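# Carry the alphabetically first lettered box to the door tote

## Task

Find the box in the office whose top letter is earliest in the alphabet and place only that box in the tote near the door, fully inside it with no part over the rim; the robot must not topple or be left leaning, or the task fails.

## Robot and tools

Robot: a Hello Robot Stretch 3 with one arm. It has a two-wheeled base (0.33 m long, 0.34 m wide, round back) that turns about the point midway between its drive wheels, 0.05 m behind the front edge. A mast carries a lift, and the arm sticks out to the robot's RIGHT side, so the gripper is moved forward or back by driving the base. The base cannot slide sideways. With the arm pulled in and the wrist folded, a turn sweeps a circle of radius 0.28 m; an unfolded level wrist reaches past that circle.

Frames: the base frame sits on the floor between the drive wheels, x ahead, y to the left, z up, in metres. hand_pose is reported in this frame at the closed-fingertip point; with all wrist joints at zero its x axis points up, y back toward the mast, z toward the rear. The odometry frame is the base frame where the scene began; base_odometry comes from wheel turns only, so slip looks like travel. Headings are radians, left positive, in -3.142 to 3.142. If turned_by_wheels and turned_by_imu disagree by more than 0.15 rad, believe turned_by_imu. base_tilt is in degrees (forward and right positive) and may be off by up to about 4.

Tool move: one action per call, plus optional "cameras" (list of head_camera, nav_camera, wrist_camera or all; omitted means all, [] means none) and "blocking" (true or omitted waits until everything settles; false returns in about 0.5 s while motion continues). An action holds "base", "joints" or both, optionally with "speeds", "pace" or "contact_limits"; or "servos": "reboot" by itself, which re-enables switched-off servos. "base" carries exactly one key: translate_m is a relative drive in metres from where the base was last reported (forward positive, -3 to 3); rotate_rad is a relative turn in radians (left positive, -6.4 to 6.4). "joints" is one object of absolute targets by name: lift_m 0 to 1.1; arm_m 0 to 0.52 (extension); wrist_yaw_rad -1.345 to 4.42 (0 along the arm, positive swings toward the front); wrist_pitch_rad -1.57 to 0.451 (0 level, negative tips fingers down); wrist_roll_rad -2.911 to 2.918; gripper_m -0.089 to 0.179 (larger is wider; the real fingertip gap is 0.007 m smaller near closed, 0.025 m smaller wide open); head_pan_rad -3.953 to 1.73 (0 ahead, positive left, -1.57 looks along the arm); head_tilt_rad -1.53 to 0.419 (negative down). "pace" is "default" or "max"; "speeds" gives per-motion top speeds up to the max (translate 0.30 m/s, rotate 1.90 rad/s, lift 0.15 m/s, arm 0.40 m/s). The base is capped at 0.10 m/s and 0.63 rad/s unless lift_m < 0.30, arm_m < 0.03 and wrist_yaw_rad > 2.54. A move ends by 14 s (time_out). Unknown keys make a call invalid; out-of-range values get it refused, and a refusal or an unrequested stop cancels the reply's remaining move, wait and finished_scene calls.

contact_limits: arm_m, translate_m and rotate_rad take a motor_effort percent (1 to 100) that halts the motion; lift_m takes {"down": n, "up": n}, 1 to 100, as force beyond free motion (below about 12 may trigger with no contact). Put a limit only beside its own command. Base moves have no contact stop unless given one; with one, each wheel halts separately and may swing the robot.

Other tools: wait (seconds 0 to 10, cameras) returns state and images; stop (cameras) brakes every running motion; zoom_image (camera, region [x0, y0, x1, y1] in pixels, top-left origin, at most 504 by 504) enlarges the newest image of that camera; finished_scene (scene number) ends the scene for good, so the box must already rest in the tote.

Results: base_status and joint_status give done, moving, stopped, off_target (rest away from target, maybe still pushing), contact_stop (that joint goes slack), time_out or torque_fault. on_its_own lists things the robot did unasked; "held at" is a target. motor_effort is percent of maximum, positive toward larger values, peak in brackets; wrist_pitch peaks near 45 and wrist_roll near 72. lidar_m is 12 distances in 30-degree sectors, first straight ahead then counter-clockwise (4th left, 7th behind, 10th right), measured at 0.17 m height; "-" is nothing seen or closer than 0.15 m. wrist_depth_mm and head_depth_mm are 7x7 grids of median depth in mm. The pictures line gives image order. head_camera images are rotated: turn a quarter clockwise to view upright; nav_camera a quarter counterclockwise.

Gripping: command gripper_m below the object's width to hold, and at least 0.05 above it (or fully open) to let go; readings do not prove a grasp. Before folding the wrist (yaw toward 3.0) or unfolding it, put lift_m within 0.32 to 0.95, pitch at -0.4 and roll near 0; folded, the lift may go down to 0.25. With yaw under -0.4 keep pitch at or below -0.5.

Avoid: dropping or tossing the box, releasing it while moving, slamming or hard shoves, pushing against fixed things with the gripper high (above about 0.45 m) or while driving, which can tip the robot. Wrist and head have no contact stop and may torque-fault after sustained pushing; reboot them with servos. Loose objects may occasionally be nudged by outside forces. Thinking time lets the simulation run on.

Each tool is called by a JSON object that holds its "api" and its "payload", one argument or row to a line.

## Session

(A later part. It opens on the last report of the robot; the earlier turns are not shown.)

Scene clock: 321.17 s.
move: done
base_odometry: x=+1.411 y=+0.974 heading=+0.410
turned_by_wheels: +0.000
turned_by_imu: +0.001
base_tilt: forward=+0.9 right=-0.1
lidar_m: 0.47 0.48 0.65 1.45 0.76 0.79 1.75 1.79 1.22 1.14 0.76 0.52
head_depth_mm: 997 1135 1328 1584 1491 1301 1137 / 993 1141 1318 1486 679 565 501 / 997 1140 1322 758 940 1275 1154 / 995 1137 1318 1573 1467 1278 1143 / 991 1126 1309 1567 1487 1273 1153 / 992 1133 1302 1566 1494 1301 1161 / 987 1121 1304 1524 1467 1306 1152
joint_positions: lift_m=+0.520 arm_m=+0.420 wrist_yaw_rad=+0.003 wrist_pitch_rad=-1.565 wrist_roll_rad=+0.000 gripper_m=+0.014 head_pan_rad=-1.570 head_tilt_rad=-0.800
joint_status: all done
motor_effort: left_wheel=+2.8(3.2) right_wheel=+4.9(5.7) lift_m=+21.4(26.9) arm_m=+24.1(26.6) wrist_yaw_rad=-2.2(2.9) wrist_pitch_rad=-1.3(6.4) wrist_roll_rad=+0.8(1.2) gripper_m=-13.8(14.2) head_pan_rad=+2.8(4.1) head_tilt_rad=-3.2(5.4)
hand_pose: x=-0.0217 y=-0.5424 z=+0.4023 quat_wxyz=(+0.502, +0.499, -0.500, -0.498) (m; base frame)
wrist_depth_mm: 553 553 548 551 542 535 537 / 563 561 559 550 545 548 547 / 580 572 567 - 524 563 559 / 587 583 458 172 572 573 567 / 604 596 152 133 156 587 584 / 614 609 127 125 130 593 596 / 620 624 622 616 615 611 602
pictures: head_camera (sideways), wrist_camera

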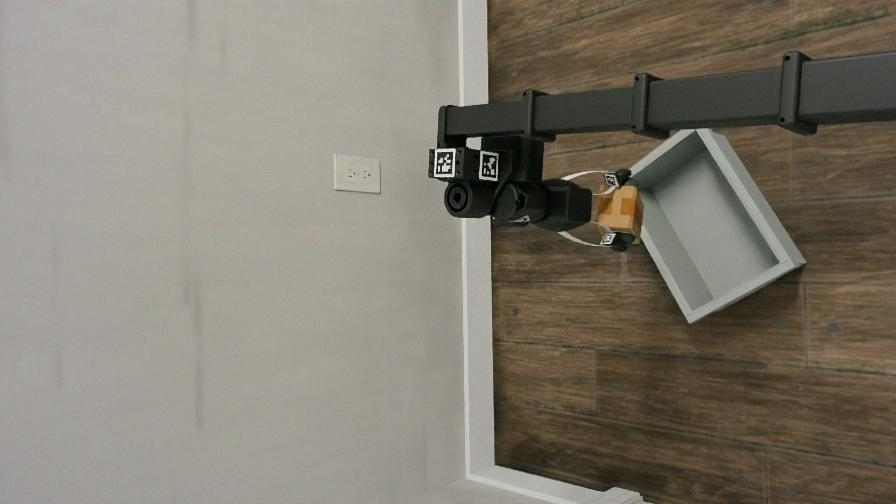

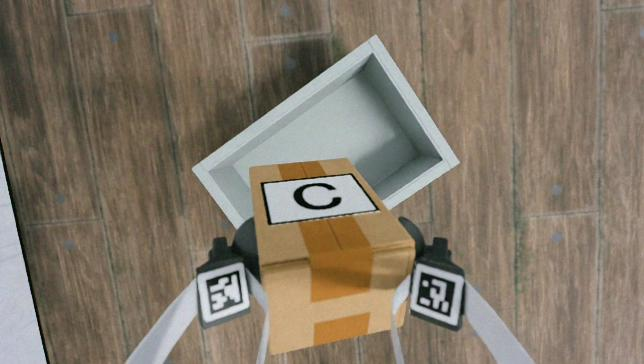

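{"api": "move", "payload": {
  "joints": {"lift_m": 0.25},
  "pace": "max",
  "cameras": ["wrist_camera"]
}}

{"api": "move", "payload": {
  "joints": {"lift_m": 0.14},
  "speeds": {"lift_m": 0.04},
  "contact_limits": {"lift_m": {"down": 13}},
  "cameras": ["head_camera", "wrist_camera"]
}}

Scene clock: 331.83 s.
move: done
turned_by_wheels: +0.000
turned_by_imu: +0.001
joint_status: all done
motor_effort: left_wheel=+3.0(3.1) right_wheel=+5.0(5.5) lift_m=+22.1(24.1) arm_m=+16.0(19.8) wrist_yaw_rad=-1.9(2.7) wrist_pitch_rad=-0.8(1.3) wrist_roll_rad=+0.7(1.1) gripper_m=-12.7(14.8) head_pan_rad=+1.9(3.6) head_tilt_rad=-4.5(5.0)
pictures: wrist_camera

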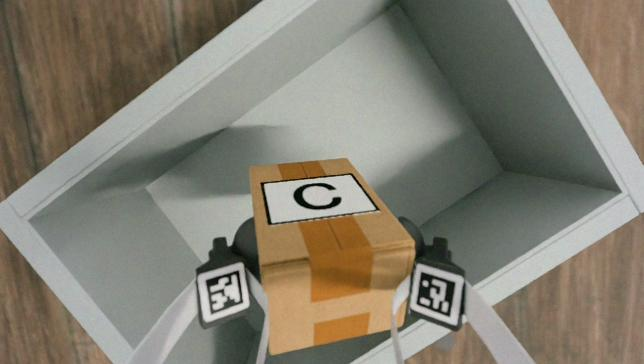

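Scene clock: 334.33 s.
move: contact_stop
base_odometry: x=+1.411 y=+0.974 heading=+0.410
turned_by_wheels: +0.000
turned_by_imu: +0.000
base_tilt: forward=+0.9 right=-0.2
lidar_m: 0.48 0.48 0.65 1.46 0.76 0.78 1.75 1.79 1.22 1.14 0.76 0.52
head_depth_mm: 1004 1140 1322 1587 1510 1307 1152 / 998 1138 1323 1588 1495 1280 1133 / 997 1135 1313 1567 1490 1049 1138 / 996 1132 1323 1564 1483 1245 1137 / 997 1129 1307 1573 1491 1271 1150 / 993 1121 1309 1542 1499 1296 1156 / 988 1125 1302 1526 1464 1300 1151
joint_positions: lift_m=+0.179 arm_m=+0.420 wrist_yaw_rad=+0.003 wrist_pitch_rad=-1.573 wrist_roll_rad=+0.000 gripper_m=+0.014 head_pan_rad=-1.570 head_tilt_rad=-0.800
joint_status: lift_m contact_stop (moved -0.071 of -0.110)
measured_speeds: translate_m=+0.000 rotate_rad=+0.000 lift_m=+0.001 arm_m=+0.000 wrist_yaw_rad=+0.000 wrist_pitch_rad=+0.000 wrist_roll_rad=+0.000 head_pan_rad=+0.000 head_tilt_rad=+0.000
on_its_own: lift_m is slack since a contact_stop (your +0.140 is given up)
motor_effort: left_wheel=+2.7(3.1) right_wheel=+3.6(5.6) lift_m=+23.9(23.9) arm_m=+12.3(15.9) wrist_yaw_rad=-2.0(2.7) wrist_pitch_rad=+0.4(2.7) wrist_roll_rad=+1.0(1.0) gripper_m=-13.7(14.1) head_pan_rad=+2.9(3.7) head_tilt_rad=-3.2(4.7)
contact_limits: lift_m down 13 (down: maximum 72; up: maximum 65)
hand_pose: x=-0.0217 y=-0.5402 z=+0.0615 quat_wxyz=(+0.500, +0.501, -0.498, -0.500) (m; base frame)
wrist_depth_mm: - 97 131 195 206 167 125 / - 123 188 212 211 209 146 / 127 170 218 217 215 215 162 / 174 224 222 170 220 219 181 / 196 227 154 131 153 201 160 / 175 210 127 123 129 158 132 / 162 181 237 183 165 119 112
pictures: head_camera (sideways), wrist_camera

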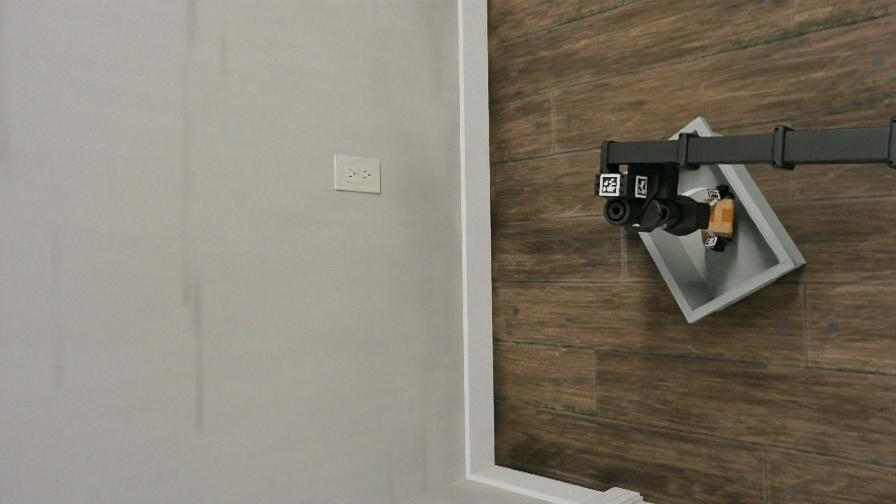

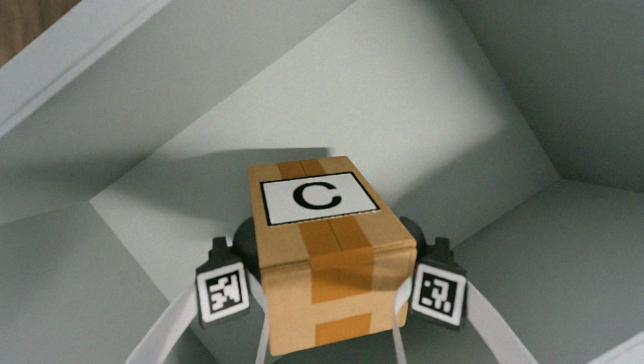

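{"api": "move", "payload": {
  "joints": {"lift_m": 0.192, "arm_m": 0.442},
  "cameras": []
}}

{"api": "move", "payload": {
  "joints": {"lift_m": 0.14},
  "speeds": {"lift_m": 0.04},
  "contact_limits": {"lift_m": {"down": 13}},
  "cameras": ["wrist_camera"]
}}

{"api": "move", "payload": {
  "joints": {"gripper_m": 0.125},
  "cameras": ["wrist_camera"]
}}

{"api": "move", "payload": {
  "joints": {"lift_m": 0.5},
  "cameras": ["wrist_camera", "head_camera"]
}}

Scene clock: 344.43 s.
move: done
turned_by_wheels: +0.000
turned_by_imu: +0.001
joint_status: all done
motor_effort: left_wheel=+3.0(3.1) right_wheel=+3.7(4.2) lift_m=+30.8(31.4) arm_m=+23.3(26.7) wrist_yaw_rad=-2.4(2.5) wrist_pitch_rad=+0.0(0.5) wrist_roll_rad=+0.8(1.1) gripper_m=-13.2(14.0) head_pan_rad=+2.1(3.6) head_tilt_rad=-3.4(4.1)
pictures: none

Scene clock: 345.50 s.
move: contact_stop
base_odometry: x=+1.411 y=+0.974 heading=+0.410
turned_by_wheels: +0.000
turned_by_imu: +0.000
base_tilt: forward=+0.9 right=-0.1
lidar_m: 0.47 0.48 0.65 1.45 0.76 0.79 1.75 1.79 1.22 1.14 0.76 0.52
head_depth_mm: 1004 1142 1320 1580 1488 1302 1156 / 998 1136 1320 1573 1497 1277 1136 / 997 1131 1317 1577 1485 1141 1132 / 997 1132 1312 1569 1495 1248 1131 / 991 1124 1310 1553 1483 1276 1157 / 990 1126 1312 1541 1486 1299 1153 / 992 1123 1294 1508 1464 1296 1157
joint_positions: lift_m=+0.179 arm_m=+0.442 wrist_yaw_rad=+0.003 wrist_pitch_rad=-1.575 wrist_roll_rad=+0.000 gripper_m=+0.014 head_pan_rad=-1.570 head_tilt_rad=-0.800
joint_status: lift_m contact_stop (moved -0.013 of -0.052)
measured_speeds: translate_m=+0.000 rotate_rad=+0.000 lift_m=+0.002 arm_m=+0.000 wrist_yaw_rad=+0.000 wrist_pitch_rad=+0.000 wrist_roll_rad=+0.000 head_pan_rad=+0.000 head_tilt_rad=+0.000
on_its_own: lift_m is slack since a contact_stop (your +0.140 is given up)
motor_effort: left_wheel=+3.3(3.3) right_wheel=+3.3(4.1) lift_m=+23.5(27.9) arm_m=+20.6(23.6) wrist_yaw_rad=-2.2(2.5) wrist_pitch_rad=+0.4(3.0) wrist_roll_rad=+1.0(1.0) gripper_m=-14.2(14.4) head_pan_rad=+1.3(2.7) head_tilt_rad=-3.2(4.1)
contact_limits: lift_m down 13 (down: maximum 72; up: maximum 65)
hand_pose: x=-0.0217 y=-0.5618 z=+0.0613 quat_wxyz=(+0.500, +0.502, -0.498, -0.501) (m; base frame)
wrist_depth_mm: 214 211 97 142 207 155 114 / 218 99 128 212 211 182 127 / - 125 217 217 216 210 140 / 113 191 221 170 220 218 166 / 190 229 151 131 153 223 174 / 190 225 127 124 129 183 153 / 174 - 239 141 185 112 132
pictures: wrist_camera

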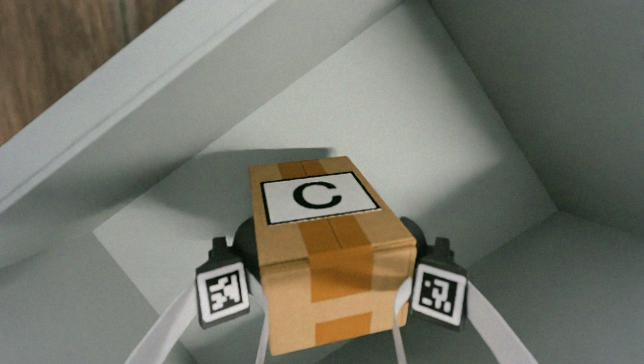

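not run: a stop that you did not command came earlier in this reply.

not run: a stop that you did not command came earlier in this reply.

{"api": "move", "payload": {
  "joints": {"gripper_m": 0.125},
  "cameras": ["wrist_camera"]
}}

{"api": "move", "payload": {
  "joints": {"lift_m": 0.5},
  "cameras": ["wrist_camera", "head_camera"]
}}

Scene clock: 348.83 s.
move: done
turned_by_wheels: +0.000
turned_by_imu: +0.000
joint_status: all done
on_its_own: lift_m is slack since a contact_stop (your +0.140 is given up)
motor_effort: left_wheel=+3.1(3.3) right_wheel=+3.6(3.9) lift_m=+25.4(25.8) arm_m=+11.4(15.8) wrist_yaw_rad=-2.0(2.5) wrist_pitch_rad=+0.2(0.7) wrist_roll_rad=+0.6(1.1) gripper_m=+0.0(91.5) head_pan_rad=+1.1(2.6) head_tilt_rad=-2.4(4.1)
contact_limits: lift_m down 13 (down: maximum 72; up: maximum 65)
pictures: wrist_camera

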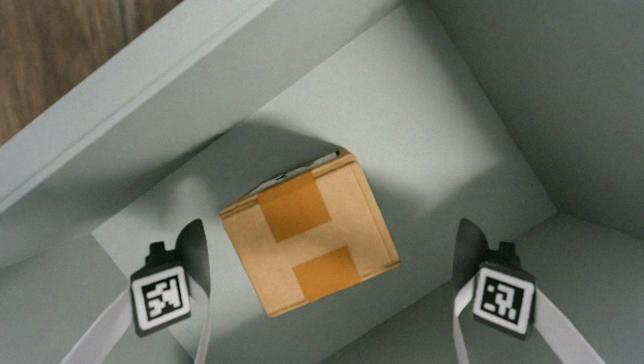

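Scene clock: 352.60 s.
move: done
base_odometry: x=+1.411 y=+0.974 heading=+0.410
turned_by_wheels: +0.000
turned_by_imu: +0.001
base_tilt: forward=+1.0 right=+0.1
lidar_m: 0.47 0.48 0.65 1.46 0.76 0.79 1.76 1.79 1.22 1.14 0.76 0.52
head_depth_mm: 1002 1139 1324 1602 1498 1299 1134 / 999 1141 1318 1492 711 585 515 / 997 1137 1315 793 1300 1276 1154 / 998 1130 1314 1564 1460 1248 1134 / 992 1131 1314 1565 1494 1283 1155 / 993 1127 1310 1561 1489 1298 1151 / 988 1126 1305 1523 1465 1298 1157
joint_positions: lift_m=+0.500 arm_m=+0.442 wrist_yaw_rad=+0.003 wrist_pitch_rad=-1.570 wrist_roll_rad=+0.000 gripper_m=+0.125 head_pan_rad=-1.570 head_tilt_rad=-0.800
joint_status: all done
motor_effort: left_wheel=+2.9(3.3) right_wheel=+3.6(4.1) lift_m=+30.0(32.6) arm_m=+0.9(11.4) wrist_yaw_rad=-2.1(2.6) wrist_pitch_rad=-0.2(0.6) wrist_roll_rad=+0.8(1.2) gripper_m=-0.5(1.4) head_pan_rad=+0.8(3.3) head_tilt_rad=-3.2(4.1)
hand_pose: x=-0.0217 y=-0.5630 z=+0.3825 quat_wxyz=(+0.501, +0.501, -0.499, -0.499) (m; base frame)
wrist_depth_mm: 531 526 527 528 518 517 515 / 547 540 535 526 528 529 525 / 560 558 548 - 537 538 536 / 562 566 486 456 501 551 551 / 579 576 446 530 565 558 557 / 596 125 578 583 581 125 570 / - 601 601 597 597 594 585
pictures: head_camera (sideways), wrist_camera

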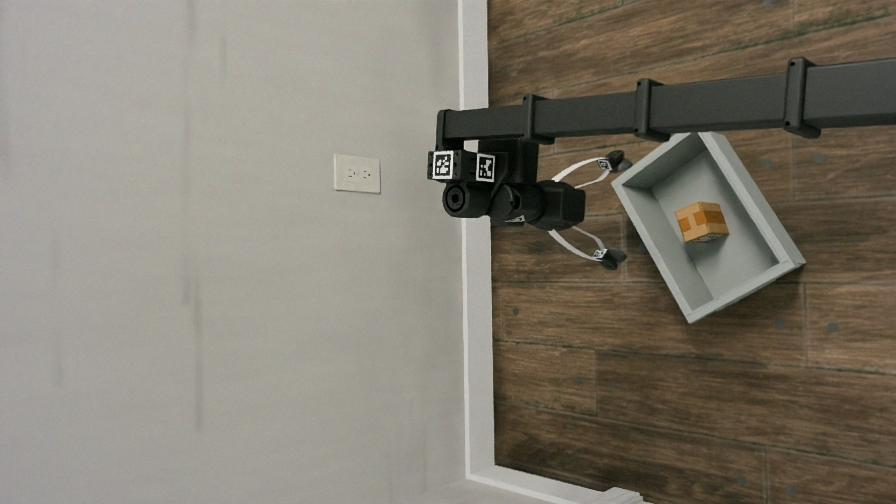

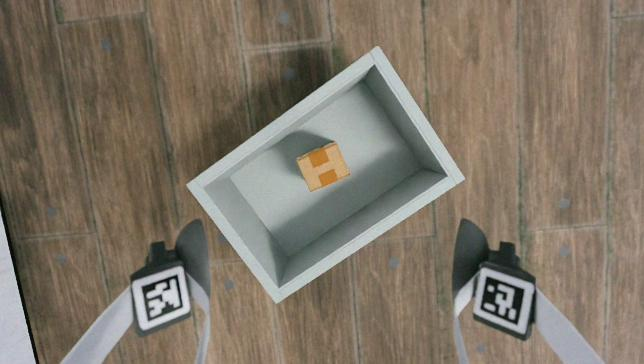

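{"api": "finished_scene", "payload": {
  "scene": 2
}}

The scene is finished: the task was done.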